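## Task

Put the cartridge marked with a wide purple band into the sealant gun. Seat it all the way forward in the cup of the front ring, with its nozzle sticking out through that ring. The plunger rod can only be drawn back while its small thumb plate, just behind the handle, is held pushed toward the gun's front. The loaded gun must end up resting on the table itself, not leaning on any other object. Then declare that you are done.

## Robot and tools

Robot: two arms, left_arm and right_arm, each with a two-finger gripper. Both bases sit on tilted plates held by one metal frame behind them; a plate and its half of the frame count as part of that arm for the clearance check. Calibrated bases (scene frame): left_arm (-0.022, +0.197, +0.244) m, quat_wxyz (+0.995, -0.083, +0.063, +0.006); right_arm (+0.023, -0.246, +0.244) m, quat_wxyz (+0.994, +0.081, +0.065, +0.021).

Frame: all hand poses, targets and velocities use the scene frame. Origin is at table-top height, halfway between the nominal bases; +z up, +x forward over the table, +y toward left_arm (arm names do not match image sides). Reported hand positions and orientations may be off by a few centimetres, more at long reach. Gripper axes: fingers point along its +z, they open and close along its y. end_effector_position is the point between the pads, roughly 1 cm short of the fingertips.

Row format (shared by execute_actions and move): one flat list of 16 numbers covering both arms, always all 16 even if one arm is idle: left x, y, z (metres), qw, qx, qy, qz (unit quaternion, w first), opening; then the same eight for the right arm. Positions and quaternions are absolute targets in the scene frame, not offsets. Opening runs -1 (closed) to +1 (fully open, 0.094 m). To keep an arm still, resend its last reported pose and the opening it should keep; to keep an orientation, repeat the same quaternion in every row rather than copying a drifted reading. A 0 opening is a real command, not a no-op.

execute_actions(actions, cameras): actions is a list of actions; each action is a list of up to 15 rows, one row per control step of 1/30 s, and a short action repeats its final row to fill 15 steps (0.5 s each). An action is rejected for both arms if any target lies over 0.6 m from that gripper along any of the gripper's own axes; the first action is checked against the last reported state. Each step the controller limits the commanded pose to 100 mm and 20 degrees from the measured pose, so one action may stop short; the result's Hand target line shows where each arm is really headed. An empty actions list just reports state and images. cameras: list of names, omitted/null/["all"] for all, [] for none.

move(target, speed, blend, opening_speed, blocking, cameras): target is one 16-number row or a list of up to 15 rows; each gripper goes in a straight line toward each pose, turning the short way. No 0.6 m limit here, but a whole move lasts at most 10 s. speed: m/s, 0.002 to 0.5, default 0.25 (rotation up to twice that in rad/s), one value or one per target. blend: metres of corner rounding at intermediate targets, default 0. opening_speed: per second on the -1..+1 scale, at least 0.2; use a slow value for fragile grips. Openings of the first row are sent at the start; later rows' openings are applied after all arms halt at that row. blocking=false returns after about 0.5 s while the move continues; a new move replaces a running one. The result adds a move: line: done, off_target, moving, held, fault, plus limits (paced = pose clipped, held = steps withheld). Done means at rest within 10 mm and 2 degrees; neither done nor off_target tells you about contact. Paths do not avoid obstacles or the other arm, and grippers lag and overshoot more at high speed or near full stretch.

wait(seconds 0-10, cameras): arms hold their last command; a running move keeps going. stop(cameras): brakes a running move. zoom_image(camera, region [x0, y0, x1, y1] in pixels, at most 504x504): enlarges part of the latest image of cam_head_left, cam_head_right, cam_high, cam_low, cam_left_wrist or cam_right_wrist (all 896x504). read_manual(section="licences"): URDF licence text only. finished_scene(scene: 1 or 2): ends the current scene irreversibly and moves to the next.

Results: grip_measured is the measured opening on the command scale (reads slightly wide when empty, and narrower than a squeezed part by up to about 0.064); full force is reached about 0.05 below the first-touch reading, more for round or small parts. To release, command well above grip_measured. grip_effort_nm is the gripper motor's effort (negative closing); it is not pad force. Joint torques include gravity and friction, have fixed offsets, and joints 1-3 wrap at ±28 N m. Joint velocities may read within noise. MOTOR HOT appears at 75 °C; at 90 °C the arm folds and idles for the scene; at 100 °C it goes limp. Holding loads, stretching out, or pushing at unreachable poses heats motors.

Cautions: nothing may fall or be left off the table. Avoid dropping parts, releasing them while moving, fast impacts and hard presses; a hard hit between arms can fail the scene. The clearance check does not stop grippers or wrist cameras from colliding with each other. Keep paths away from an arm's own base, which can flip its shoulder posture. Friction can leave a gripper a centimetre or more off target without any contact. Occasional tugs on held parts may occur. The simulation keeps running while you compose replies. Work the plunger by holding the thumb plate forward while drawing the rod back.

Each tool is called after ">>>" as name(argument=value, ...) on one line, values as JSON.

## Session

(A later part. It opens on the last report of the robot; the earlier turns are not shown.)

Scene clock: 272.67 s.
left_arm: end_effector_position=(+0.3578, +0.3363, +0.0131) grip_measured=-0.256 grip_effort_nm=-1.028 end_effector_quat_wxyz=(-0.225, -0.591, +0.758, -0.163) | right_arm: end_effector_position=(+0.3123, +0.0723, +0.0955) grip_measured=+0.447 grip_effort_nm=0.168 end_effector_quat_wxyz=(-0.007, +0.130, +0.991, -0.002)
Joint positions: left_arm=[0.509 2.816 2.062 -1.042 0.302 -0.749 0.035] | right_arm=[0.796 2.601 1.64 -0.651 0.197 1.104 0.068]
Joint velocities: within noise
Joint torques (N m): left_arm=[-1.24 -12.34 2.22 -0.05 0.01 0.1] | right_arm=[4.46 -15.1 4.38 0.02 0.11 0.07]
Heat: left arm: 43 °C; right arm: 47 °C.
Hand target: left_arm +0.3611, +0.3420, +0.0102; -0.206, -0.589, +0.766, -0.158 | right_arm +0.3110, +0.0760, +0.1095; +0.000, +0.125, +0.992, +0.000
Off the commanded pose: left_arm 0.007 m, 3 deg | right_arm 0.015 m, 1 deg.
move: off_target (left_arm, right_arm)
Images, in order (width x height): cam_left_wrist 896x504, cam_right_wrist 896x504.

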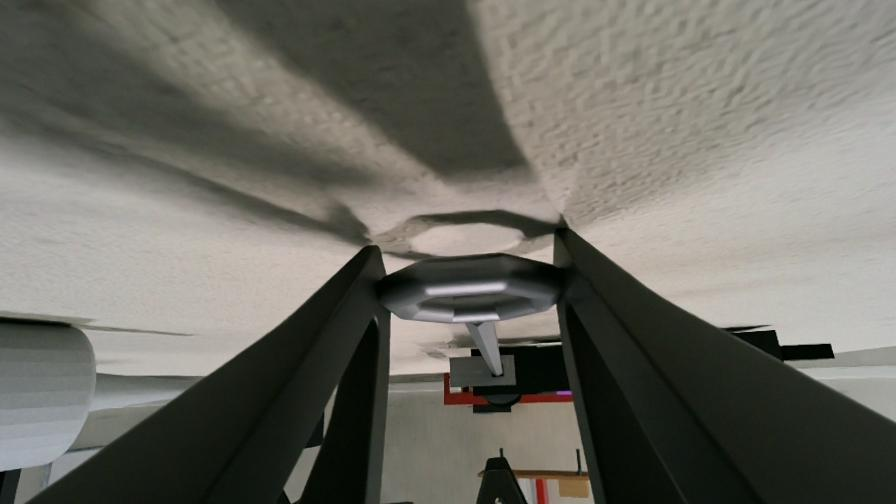

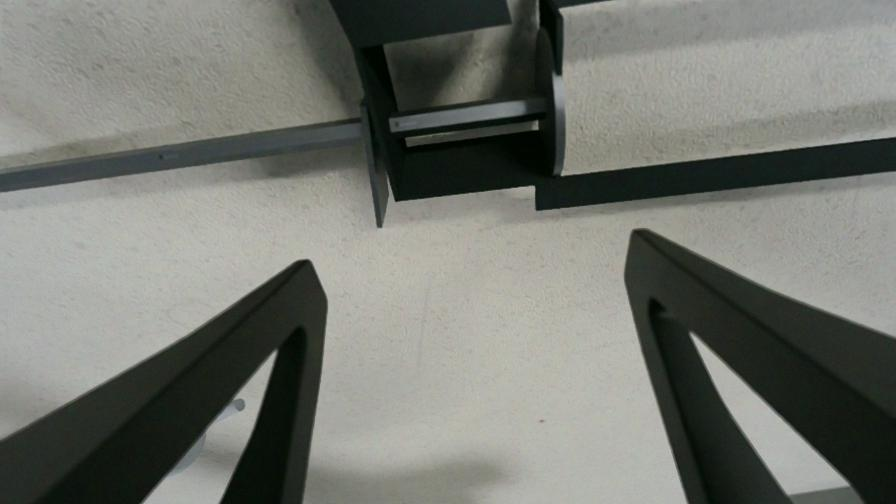

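>>> move(target=[[0.361,0.342,0.010,0.205,0.589,-0.766,0.158,0.1,0.33,-0.20,0.22,0,0,1,0,0.9],[0.380,0.410,0.13,0.205,0.589,-0.766,0.158,0.5,0.36,-0.38,0.22,0,0,1,0,0.9]], speed=0.2)

Scene clock: 284.83 s.
left_arm: end_effector_position=(+0.3742, +0.4019, +0.1147) grip_measured=+0.497 grip_effort_nm=0.139 end_effector_quat_wxyz=(-0.221, -0.591, +0.760, -0.157) | right_arm: end_effector_position=(+0.3563, -0.3814, +0.2194) grip_measured=+0.897 grip_effort_nm=0.168 end_effector_quat_wxyz=(+0.001, +0.004, +1.000, -0.007)
Joint positions: left_arm=[0.585 2.771 2.443 -1.481 0.273 -0.674 0.07] | right_arm=[-0.369 1.789 1.179 -0.776 0.12 -0.33 0.089]
Joint velocities: within noise
Joint torques (N m): left_arm=[-0.76 -14.05 7.62 -0.65 0.1 0.15] | right_arm=[1.03 -7.57 7.57 0.07 -0.1 -0.05]
Heat: left arm: 44 °C; right arm: 49 °C.
Hand target: left_arm +0.3796, +0.4098, +0.1299; -0.205, -0.589, +0.766, -0.158 | right_arm +0.3600, -0.3801, +0.2201; +0.000, +0.000, +1.000, +0.000
Off the commanded pose: left_arm 0.018 m, 2 deg | right_arm 0.004 m, 1 deg.
move: off_target (left_arm); target 2's new opening was sent with left_arm's hand 0.018 m and 2 deg from that target

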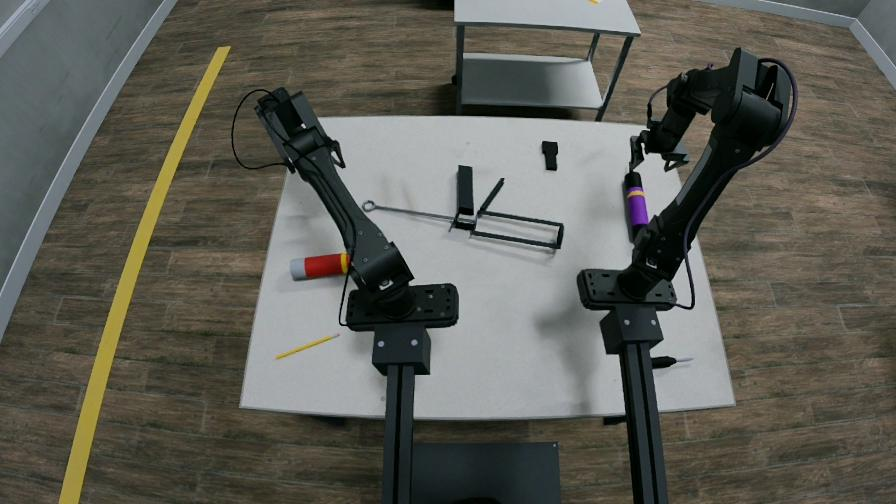

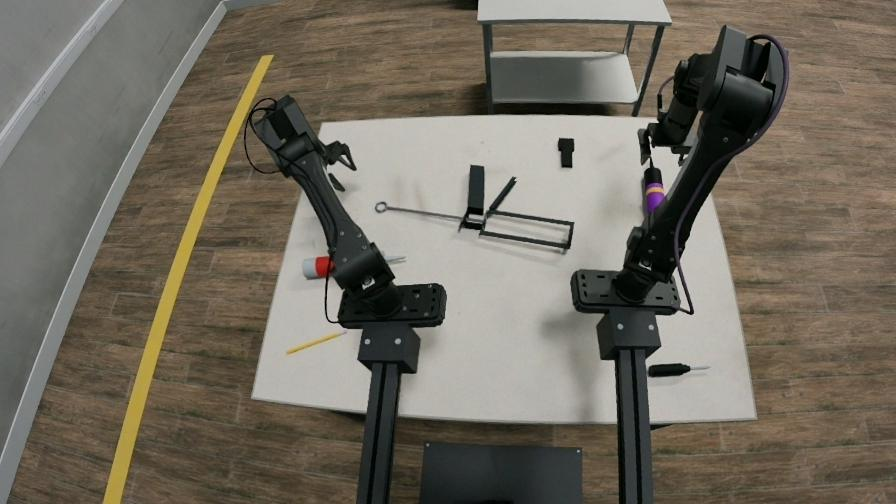

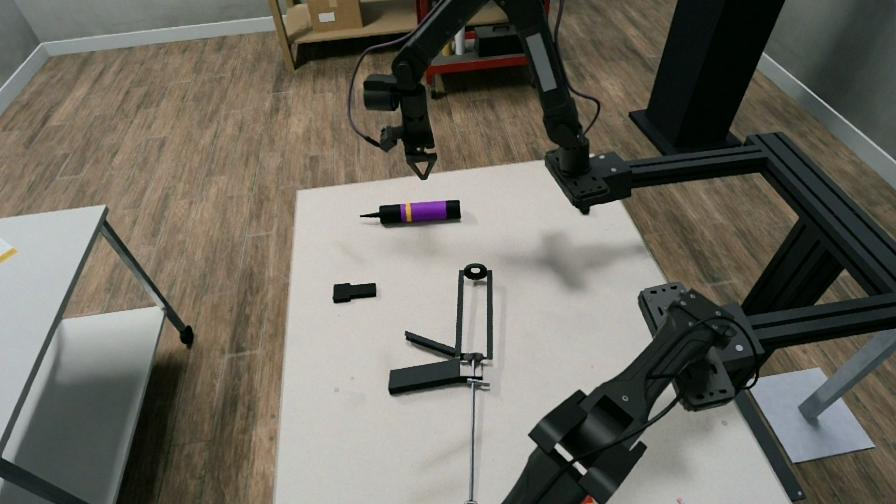

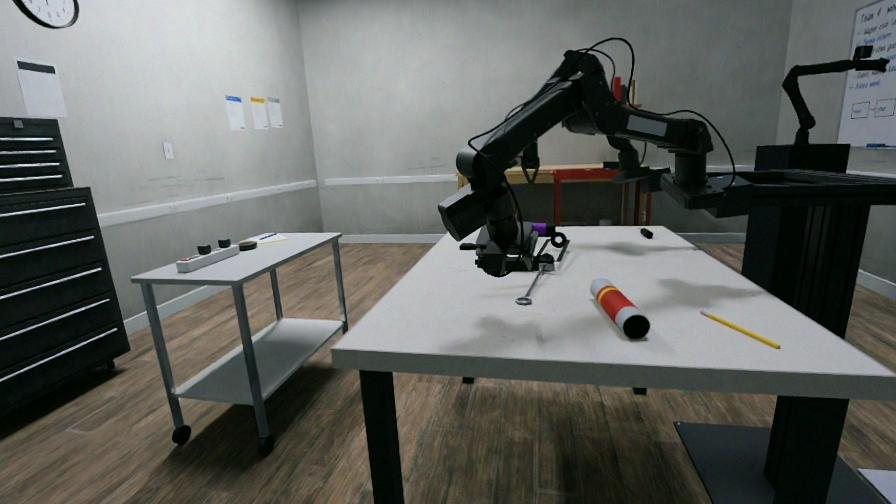

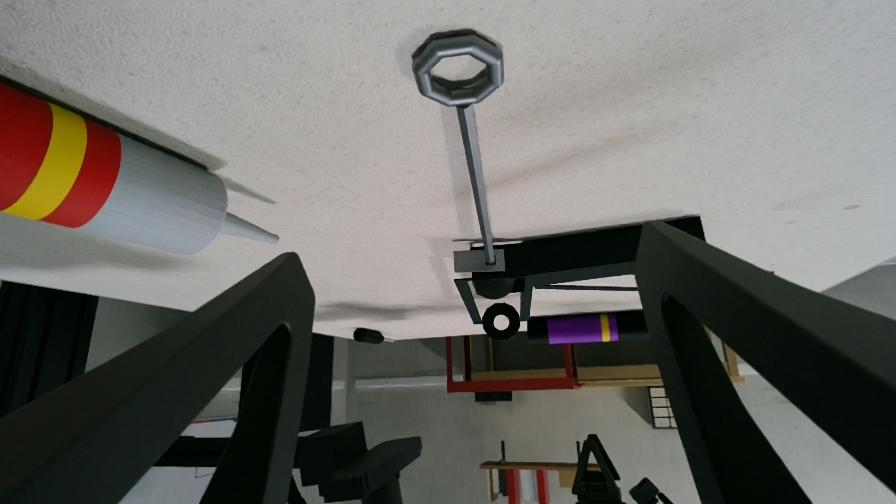

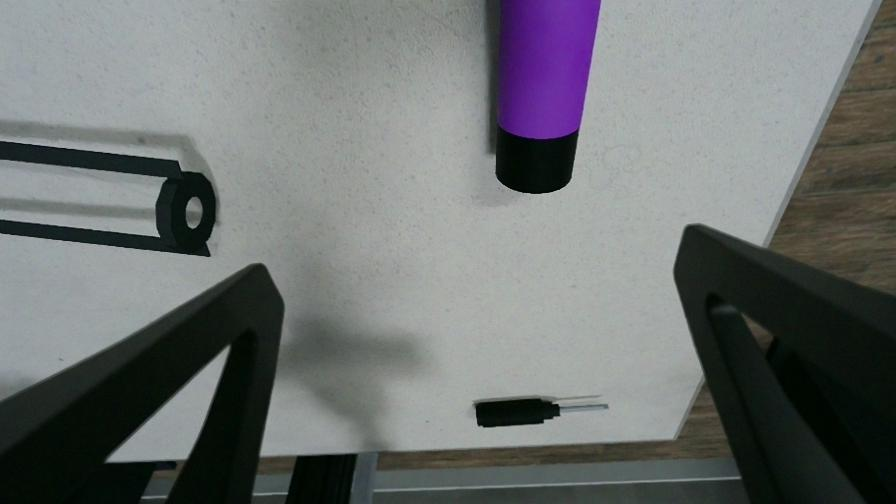

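>>> move(target=[0.40,0.09,0.18,0,0.1253,0.9921,0,1,0.367,-0.436,0.10,0,0.0419,0.9991,0,0.9], cameras=["cam_right_wrist","cam_left_wrist","cam_high"], speed=0.2)

Scene clock: 300.13 s.
left_arm: end_effector_position=(+0.3856, +0.0931, +0.1590) grip_measured=+0.997 grip_effort_nm=0.134 end_effector_quat_wxyz=(-0.035, +0.121, +0.992, +0.003) | right_arm: end_effector_position=(+0.3598, -0.4316, +0.1030) grip_measured=+0.897 grip_effort_nm=0.168 end_effector_quat_wxyz=(-0.011, +0.040, +0.999, -0.001)
Joint positions: left_arm=[-0.311 2.324 1.611 -0.858 -0.19 -0.064 0.094] | right_arm=[-0.528 2.153 1.235 -0.478 0.09 -0.411 0.089]
Joint velocities: within noise
Joint torques (N m): left_arm=[-3.21 -14.12 5.45 0.27 -0.07 0.15] | right_arm=[0.24 -9.1 6.01 0.4 -0.09 -0.1]
Heat: left arm: 48 °C; right arm: 46 °C.
Hand target: left_arm +0.3995, +0.0901, +0.1800; +0.000, +0.125, +0.992, +0.000 | right_arm +0.3669, -0.4360, +0.1003; +0.000, +0.042, +0.999, +0.000
Off the commanded pose: left_arm 0.026 m, 4 deg | right_arm 0.009 m, 1 deg.
move: off_target (left_arm)
Images, in order (width x height): cam_high 896x504, cam_left_wrist 896x504, cam_right_wrist 896x504.

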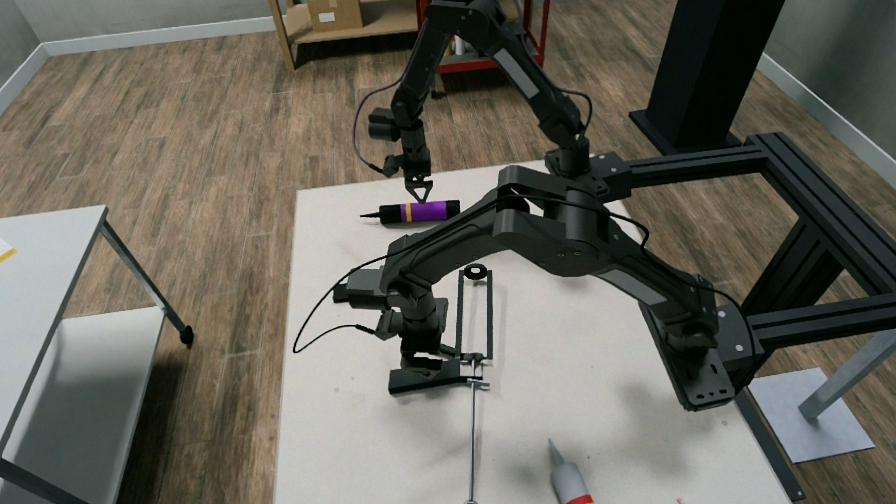

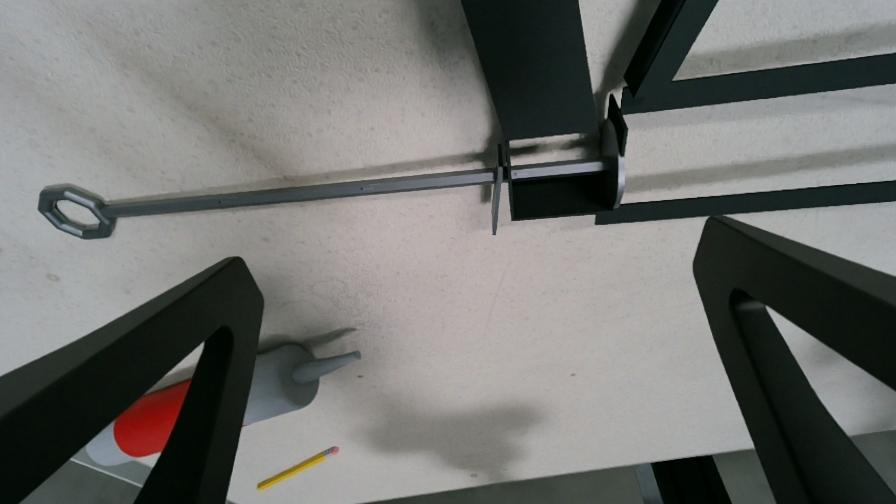

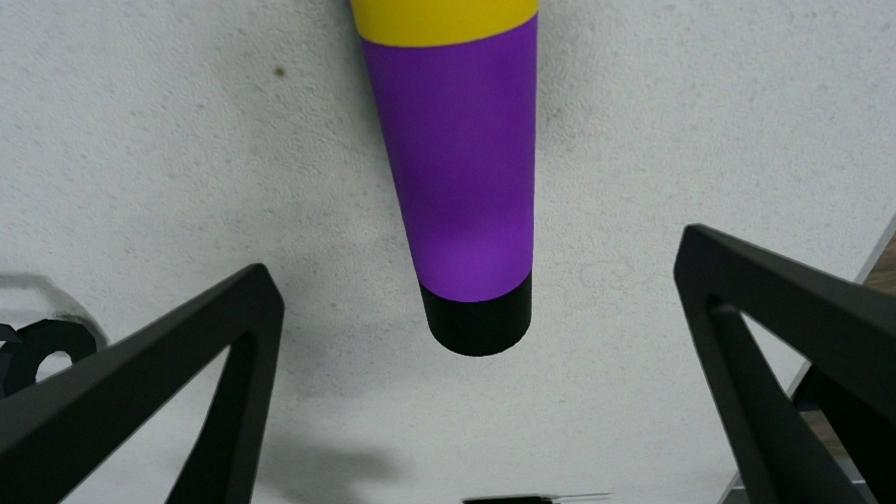

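>>> move(target=[0.400,0.065,0.06,0,0.03,0.9995,0,1,0.371,-0.439,0.045,0,0.048,0.9988,0,0.9], cameras=["cam_right_wrist","cam_left_wrist","cam_high"], speed=0.12)

Scene clock: 312.57 s.
left_arm: end_effector_position=(+0.3949, +0.0710, +0.0653) grip_measured=+0.997 grip_effort_nm=0.139 end_effector_quat_wxyz=(-0.008, +0.033, +0.999, -0.001) | right_arm: end_effector_position=(+0.3642, -0.4342, +0.0485) grip_measured=+0.897 grip_effort_nm=0.168 end_effector_quat_wxyz=(-0.012, +0.046, +0.999, -0.001)
Joint positions: left_arm=[-0.311 2.558 1.619 -0.576 -0.19 -0.23 0.094] | right_arm=[-0.54 2.332 1.289 -0.354 0.087 -0.411 0.089]
Joint velocities: within noise
Joint torques (N m): left_arm=[-3.44 -8.91 6.53 0.38 -0.05 -0.1] | right_arm=[0.23 -9.66 5.44 0.39 -0.1 -0.06]
Heat: left arm: 51 °C; right arm: 46 °C.
Hand target: left_arm +0.3997, +0.0651, +0.0602; +0.000, +0.030, +1.000, +0.000 | right_arm +0.3709, -0.4390, +0.0453; +0.000, +0.048, +0.999, +0.000
Off the commanded pose: left_arm 0.009 m, 1 deg | right_arm 0.009 m, 1 deg.
move: done
Images, in order (width x height): cam_high 896x504, cam_left_wrist 896x504, cam_right_wrist 896x504.

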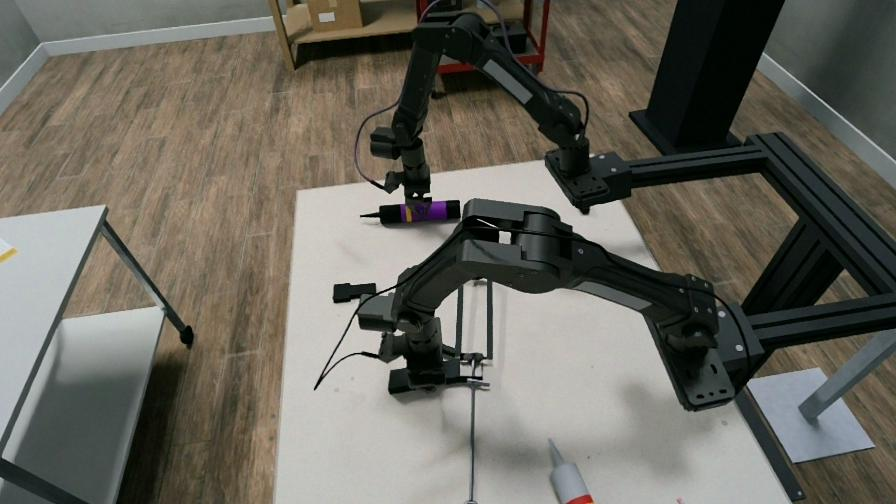

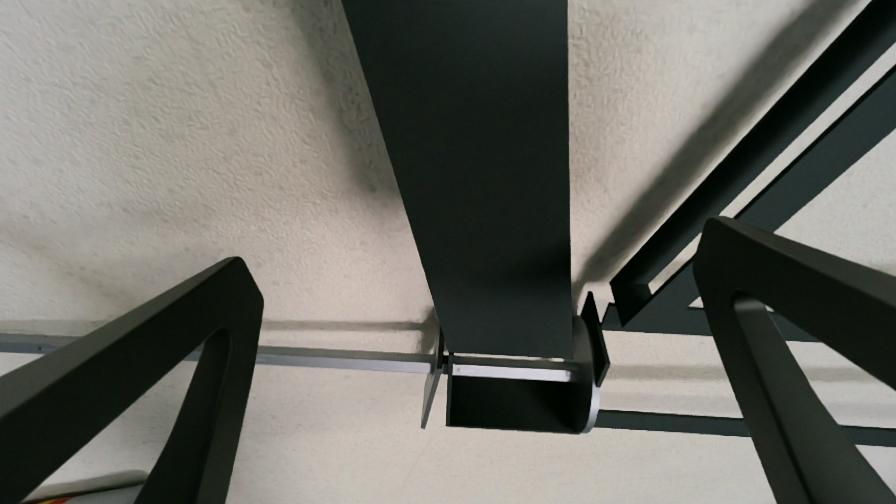

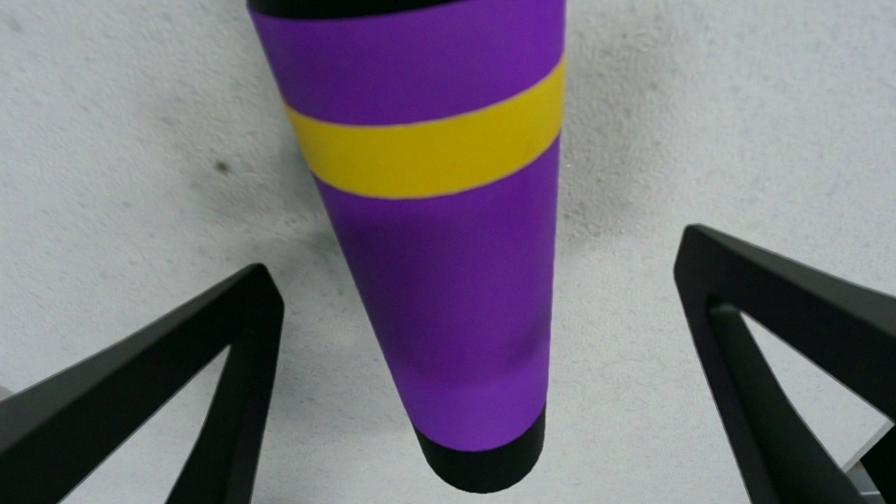

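>>> move(target=[0.413,0.060,0.055,0,0.03,0.9995,0,0.4,0.371,-0.439,0.033,0,0.048,0.9988,0,0.9], cameras=["cam_right_wrist","cam_left_wrist","cam_high"], speed=0.12)

Scene clock: 317.77 s.
left_arm: end_effector_position=(+0.4170, +0.0638, +0.0629) grip_measured=+0.403 grip_effort_nm=-0.134 end_effector_quat_wxyz=(+0.010, +0.029, +1.000, -0.005) | right_arm: end_effector_position=(+0.3652, -0.4337, +0.0368) grip_measured=+0.897 grip_effort_nm=0.168 end_effector_quat_wxyz=(-0.011, +0.045, +0.999, -0.001)
Joint positions: left_arm=[-0.311 2.606 1.714 -0.585 -0.19 -0.232 0.066] | right_arm=[-0.54 2.37 1.302 -0.328 0.087 -0.413 0.089]
Joint velocities: within noise
Joint torques (N m): left_arm=[-3.49 -8.64 7.08 0.14 -0.08 -0.09] | right_arm=[0.05 -9.65 5.24 0.36 -0.1 -0.04]
Heat: left arm: 49 °C; right arm: 47 °C.
Hand target: left_arm +0.4127, +0.0602, +0.0551; +0.000, +0.030, +1.000, +0.000 | right_arm +0.3707, -0.4389, +0.0332; +0.000, +0.048, +0.999, +0.000
Off the commanded pose: left_arm 0.010 m, 1 deg | right_arm 0.009 m, 1 deg.
move: done
Images, in order (width x height): cam_high 896x504, cam_left_wrist 896x504, cam_right_wrist 896x504.

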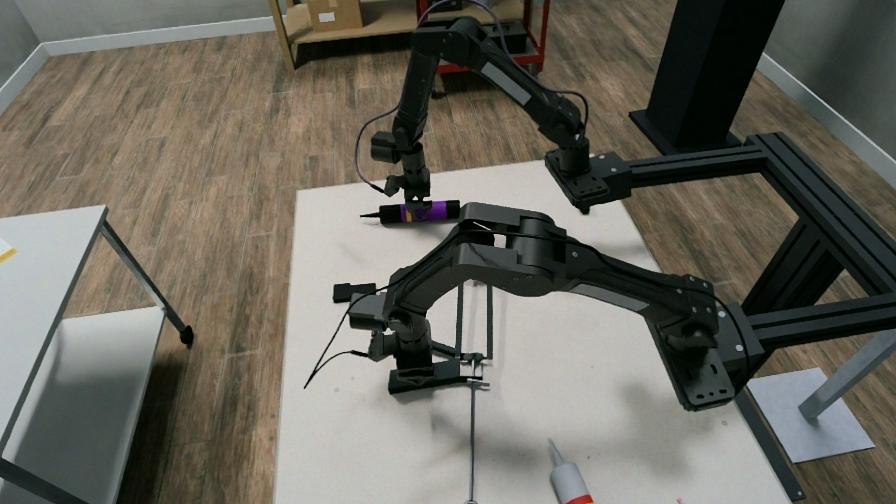

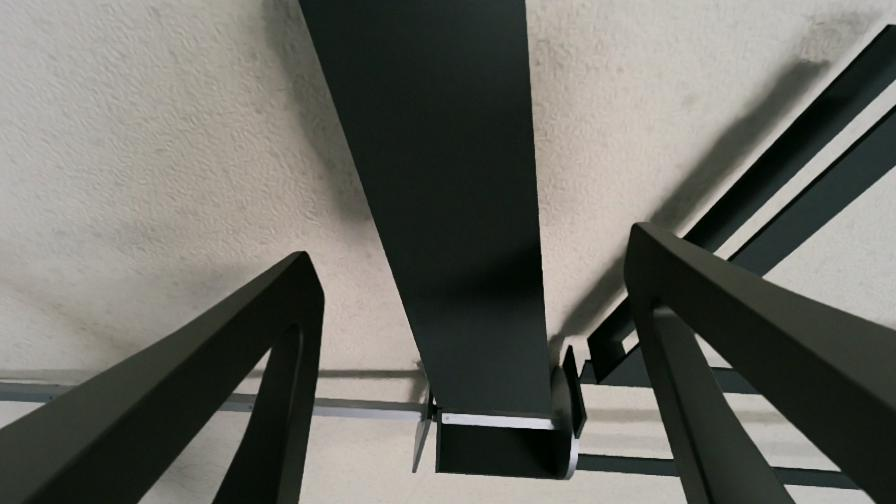

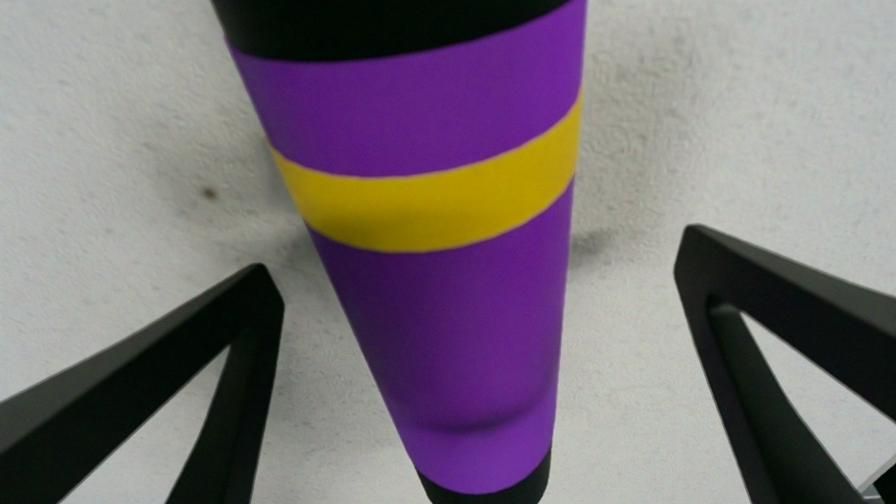

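>>> move(target=[0.408,0.061,0.016,0,0.03,0.9995,0,0.4,0.371,-0.439,0.033,0,0.048,0.9988,0,0.2], cameras=["cam_right_wrist","cam_left_wrist","cam_high"], speed=0.1, opening_speed=0.7)

>>> move(target=[0.408,0.061,0.016,0,0.03,0.9995,0,0.4,0.371,-0.439,0.033,0,0.048,0.9988,0,-0.1], cameras=["cam_right_wrist"], opening_speed=0.2)

Scene clock: 323.47 s.
left_arm: end_effector_position=(+0.4032, +0.0599, +0.0240) grip_measured=+0.403 grip_effort_nm=-0.134 end_effector_quat_wxyz=(-0.006, +0.032, +0.999, -0.001) | right_arm: end_effector_position=(+0.3651, -0.4344, +0.0367) grip_measured=+0.203 grip_effort_nm=-0.125 end_effector_quat_wxyz=(-0.010, +0.046, +0.999, -0.001)
Joint positions: left_arm=[-0.311 2.706 1.729 -0.532 -0.19 -0.232 0.066] | right_arm=[-0.542 2.37 1.302 -0.327 0.085 -0.414 0.057]
Joint velocities: within noise
Joint torques (N m): left_arm=[-2.28 -9.02 6.39 0.39 -0.06 0.09] | right_arm=[0.27 -9.59 5.24 0.38 -0.09 -0.03]
Heat: left arm: 47 °C; right arm: 46 °C.
Hand target: left_arm +0.4078, +0.0611, +0.0163; +0.000, +0.030, +1.000, +0.000 | right_arm +0.3708, -0.4389, +0.0332; +0.000, +0.048, +0.999, +0.000
Off the commanded pose: left_arm 0.009 m, 1 deg | right_arm 0.008 m, 1 deg.
move: done
Images, in order (width x height): cam_high 896x504, cam_left_wrist 896x504, cam_right_wrist 896x504.

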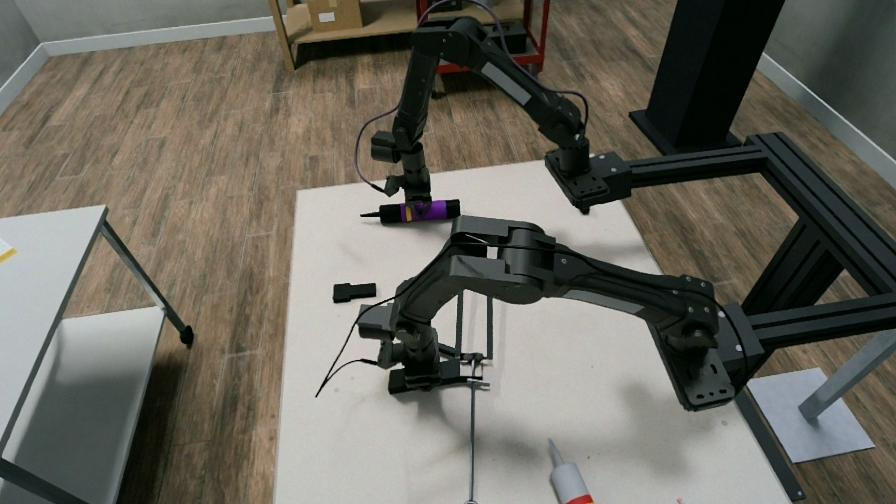

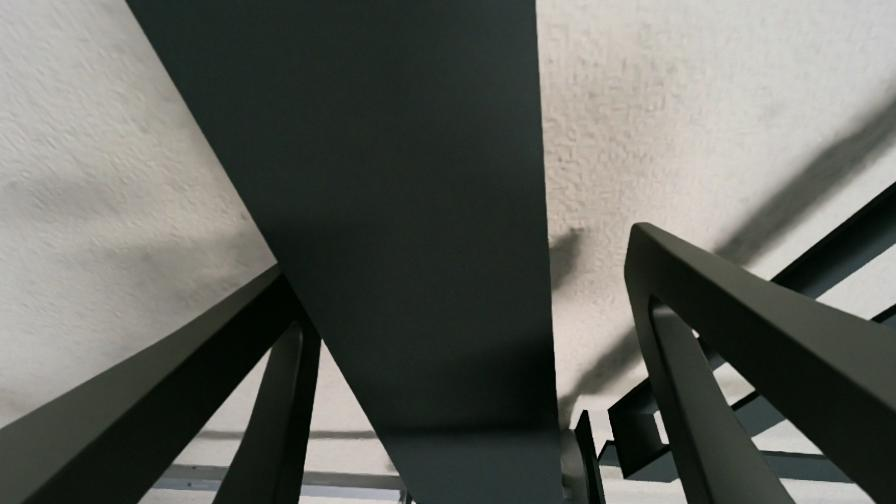

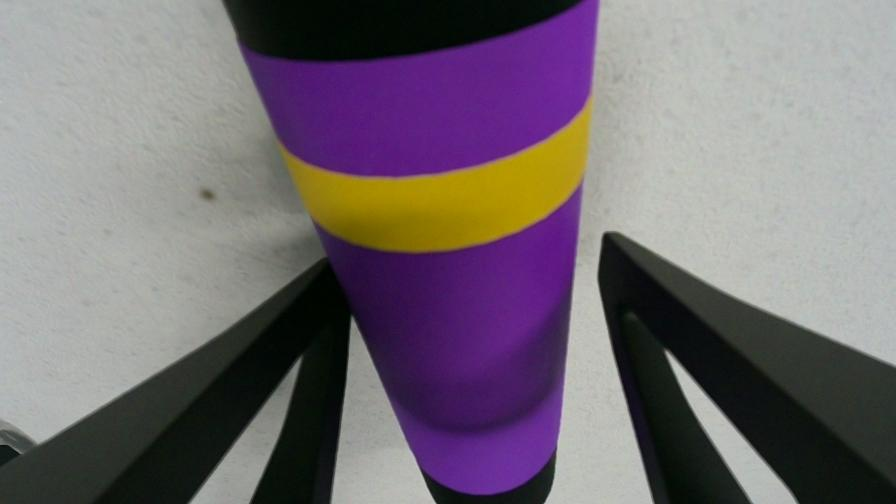

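Scene clock: 325.17 s.
left_arm: end_effector_position=(+0.4033, +0.0599, +0.0240) grip_measured=+0.403 grip_effort_nm=-0.139 end_effector_quat_wxyz=(-0.005, +0.032, +0.999, -0.001) | right_arm: end_effector_position=(+0.3651, -0.4344, +0.0367) grip_measured=-0.006 grip_effort_nm=-1.004 end_effector_quat_wxyz=(-0.010, +0.046, +0.999, -0.001)
Joint positions: left_arm=[-0.311 2.706 1.729 -0.532 -0.19 -0.232 0.066] | right_arm=[-0.542 2.37 1.302 -0.326 0.085 -0.414 0.047]
Joint velocities: within noise
Joint torques (N m): left_arm=[-2.25 -9.17 6.39 0.39 -0.03 0.1] | right_arm=[0.29 -9.62 5.3 0.37 -0.1 -0.05]
Heat: left arm: 46 °C; right arm: 46 °C.
Hand target: left_arm +0.4077, +0.0611, +0.0163; +0.000, +0.030, +1.000, +0.000 | right_arm +0.3708, -0.4389, +0.0331; +0.000, +0.048, +0.999, +0.000
Off the commanded pose: left_arm 0.009 m, 1 deg | right_arm 0.008 m, 1 deg.
move: done
Images, in order (width x height): cam_right_wrist 896x504.

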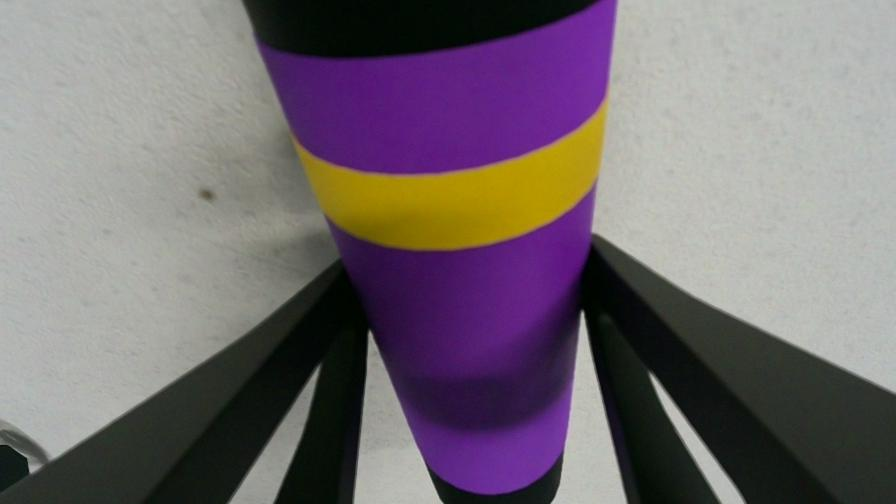

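>>> move(target=[0.402,0.061,0.002,0,0.03,0.9995,0,0.4,0.371,-0.439,0.033,0,0.048,0.9988,0,-0.1], cameras=["cam_left_wrist"], speed=0.08)

>>> move(target=[0.402,0.061,0.002,0,0.03,0.9995,0,-0.3,0.365,-0.425,0.20,0,0.048,0.9988,0,-0.1], opening_speed=0.4, speed=0.12)

Scene clock: 331.03 s.
left_arm: end_effector_position=(+0.4049, +0.0580, +0.0145) grip_measured=+0.402 grip_effort_nm=-0.139 end_effector_quat_wxyz=(+0.003, +0.029, +1.000, -0.004) | right_arm: end_effector_position=(+0.3651, -0.4344, +0.0367) grip_measured=-0.006 grip_effort_nm=-1.004 end_effector_quat_wxyz=(-0.010, +0.046, +0.999, -0.001)
Joint positions: left_arm=[-0.31 2.729 1.729 -0.492 -0.19 -0.232 0.066] | right_arm=[-0.542 2.37 1.302 -0.326 0.085 -0.414 0.047]
Joint velocities: within noise
Joint torques (N m): left_arm=[-2.06 -8.79 4.81 0.44 -0.05 0.09] | right_arm=[0.23 -9.59 5.23 0.37 -0.09 -0.03]
Heat: left arm: 45 °C; right arm: 46 °C.
Hand target: left_arm +0.4017, +0.0611, +0.0024; +0.000, +0.030, +1.000, +0.000 | right_arm +0.3708, -0.4389, +0.0331; +0.000, +0.048, +0.999, +0.000
Off the commanded pose: left_arm 0.013 m, 1 deg | right_arm 0.008 m, 1 deg.
move: off_target (left_arm)
Images, in order (width x height): cam_left_wrist 896x504.

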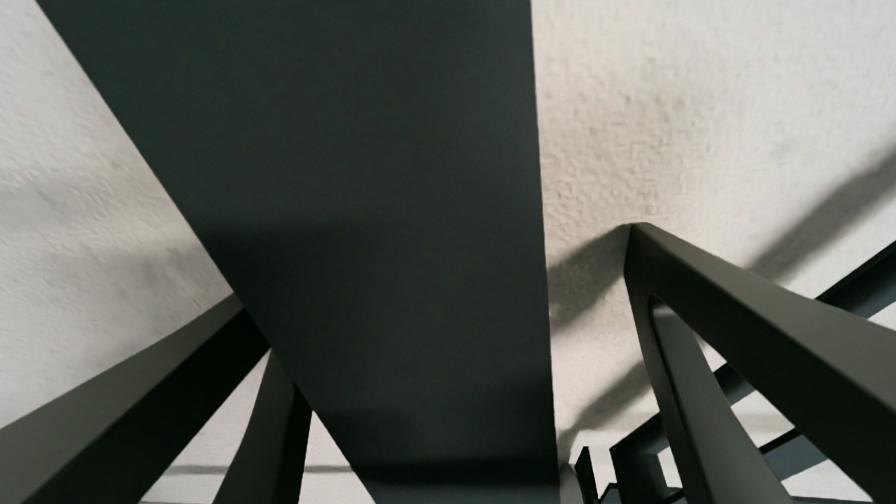

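Scene clock: 333.13 s.
left_arm: end_effector_position=(+0.4069, +0.0623, +0.0139) grip_measured=-0.163 grip_effort_nm=-1.033 end_effector_quat_wxyz=(+0.005, +0.026, +1.000, +0.001) | right_arm: end_effector_position=(+0.3514, -0.4217, +0.1777) grip_measured=-0.007 grip_effort_nm=-1.004 end_effector_quat_wxyz=(-0.024, +0.049, +0.998, +0.009)
Joint positions: left_arm=[-0.304 2.729 1.729 -0.488 -0.201 -0.232 0.039] | right_arm=[-0.502 1.949 1.251 -0.733 0.085 -0.365 0.047]
Joint velocities: within noise
Joint torques (N m): left_arm=[-2.77 -8.8 4.71 0.43 0.06 0.13] | right_arm=[2.02 -13.79 7.84 -0.1 -0.01 0.06]
Heat: left arm: 45 °C; right arm: 47 °C.
Hand target: left_arm +0.4017, +0.0612, +0.0024; +0.000, +0.030, +1.000, +0.000 | right_arm +0.3646, -0.4248, +0.1996; +0.000, +0.048, +0.999, +0.000
Off the commanded pose: left_arm 0.013 m, 1 deg | right_arm 0.026 m, 3 deg.
move: off_target (left_arm, right_arm)

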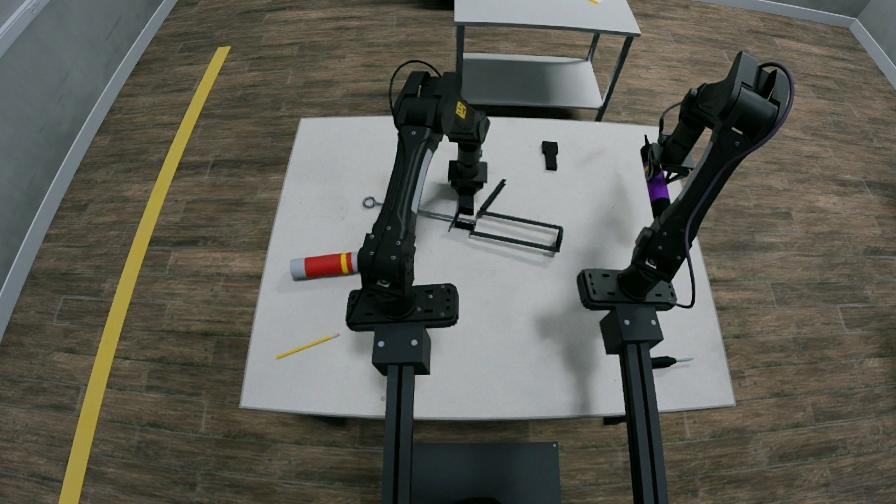

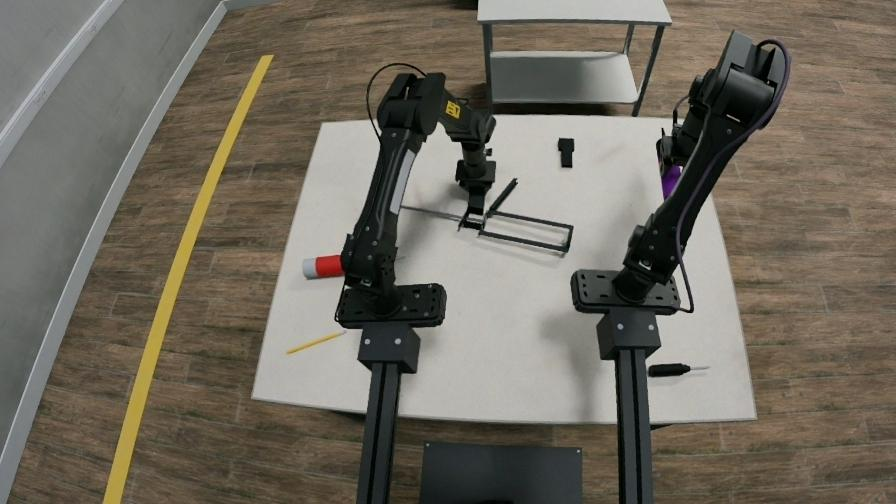

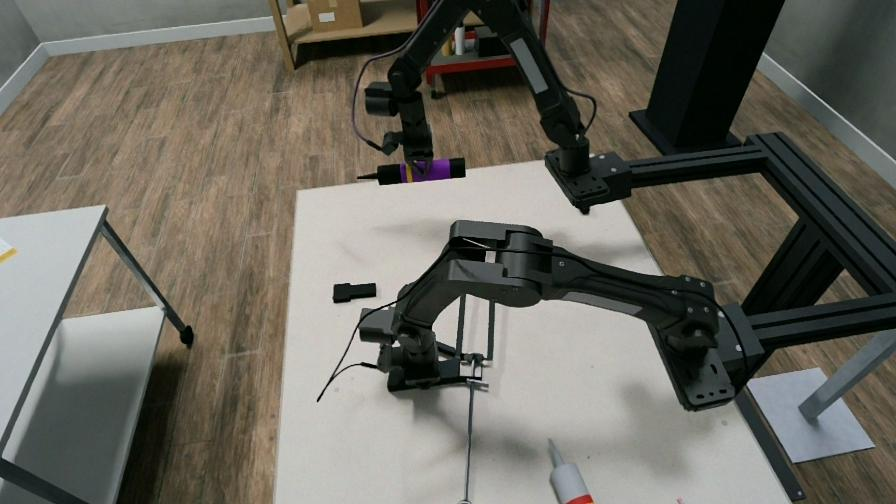

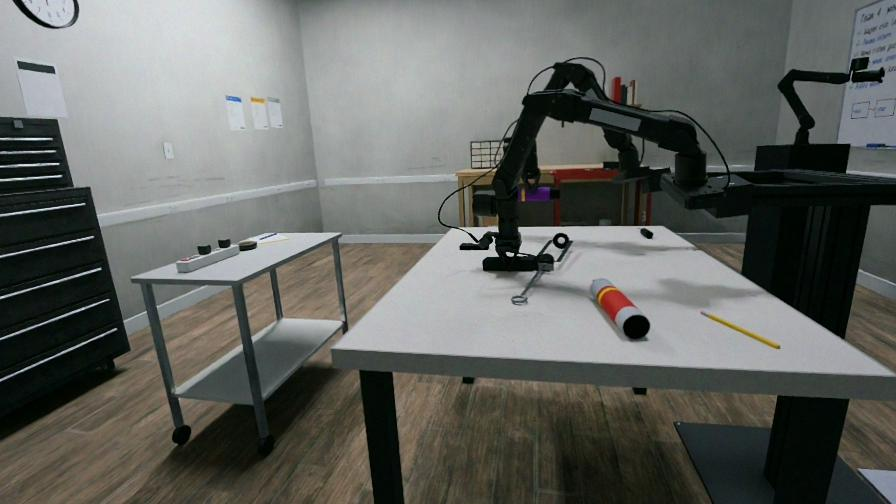

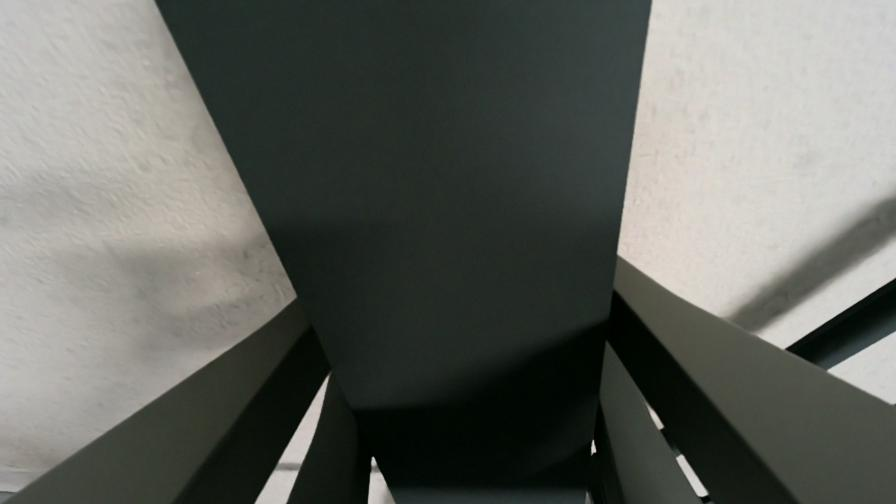

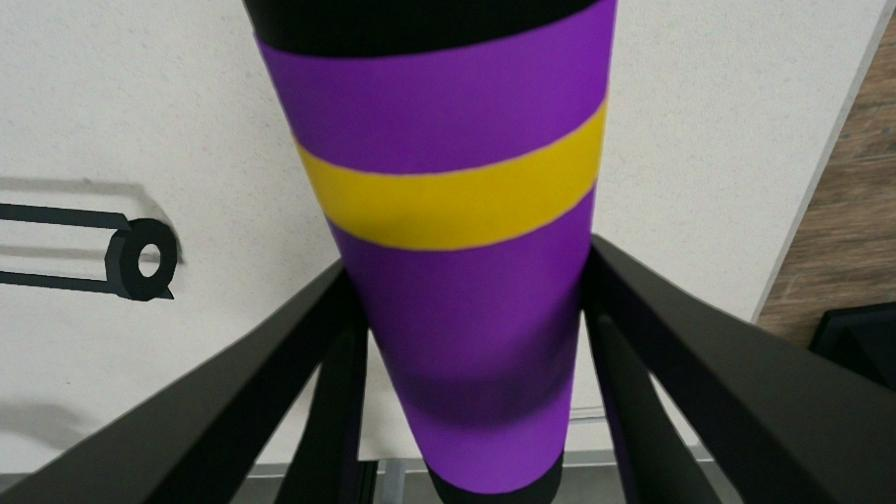

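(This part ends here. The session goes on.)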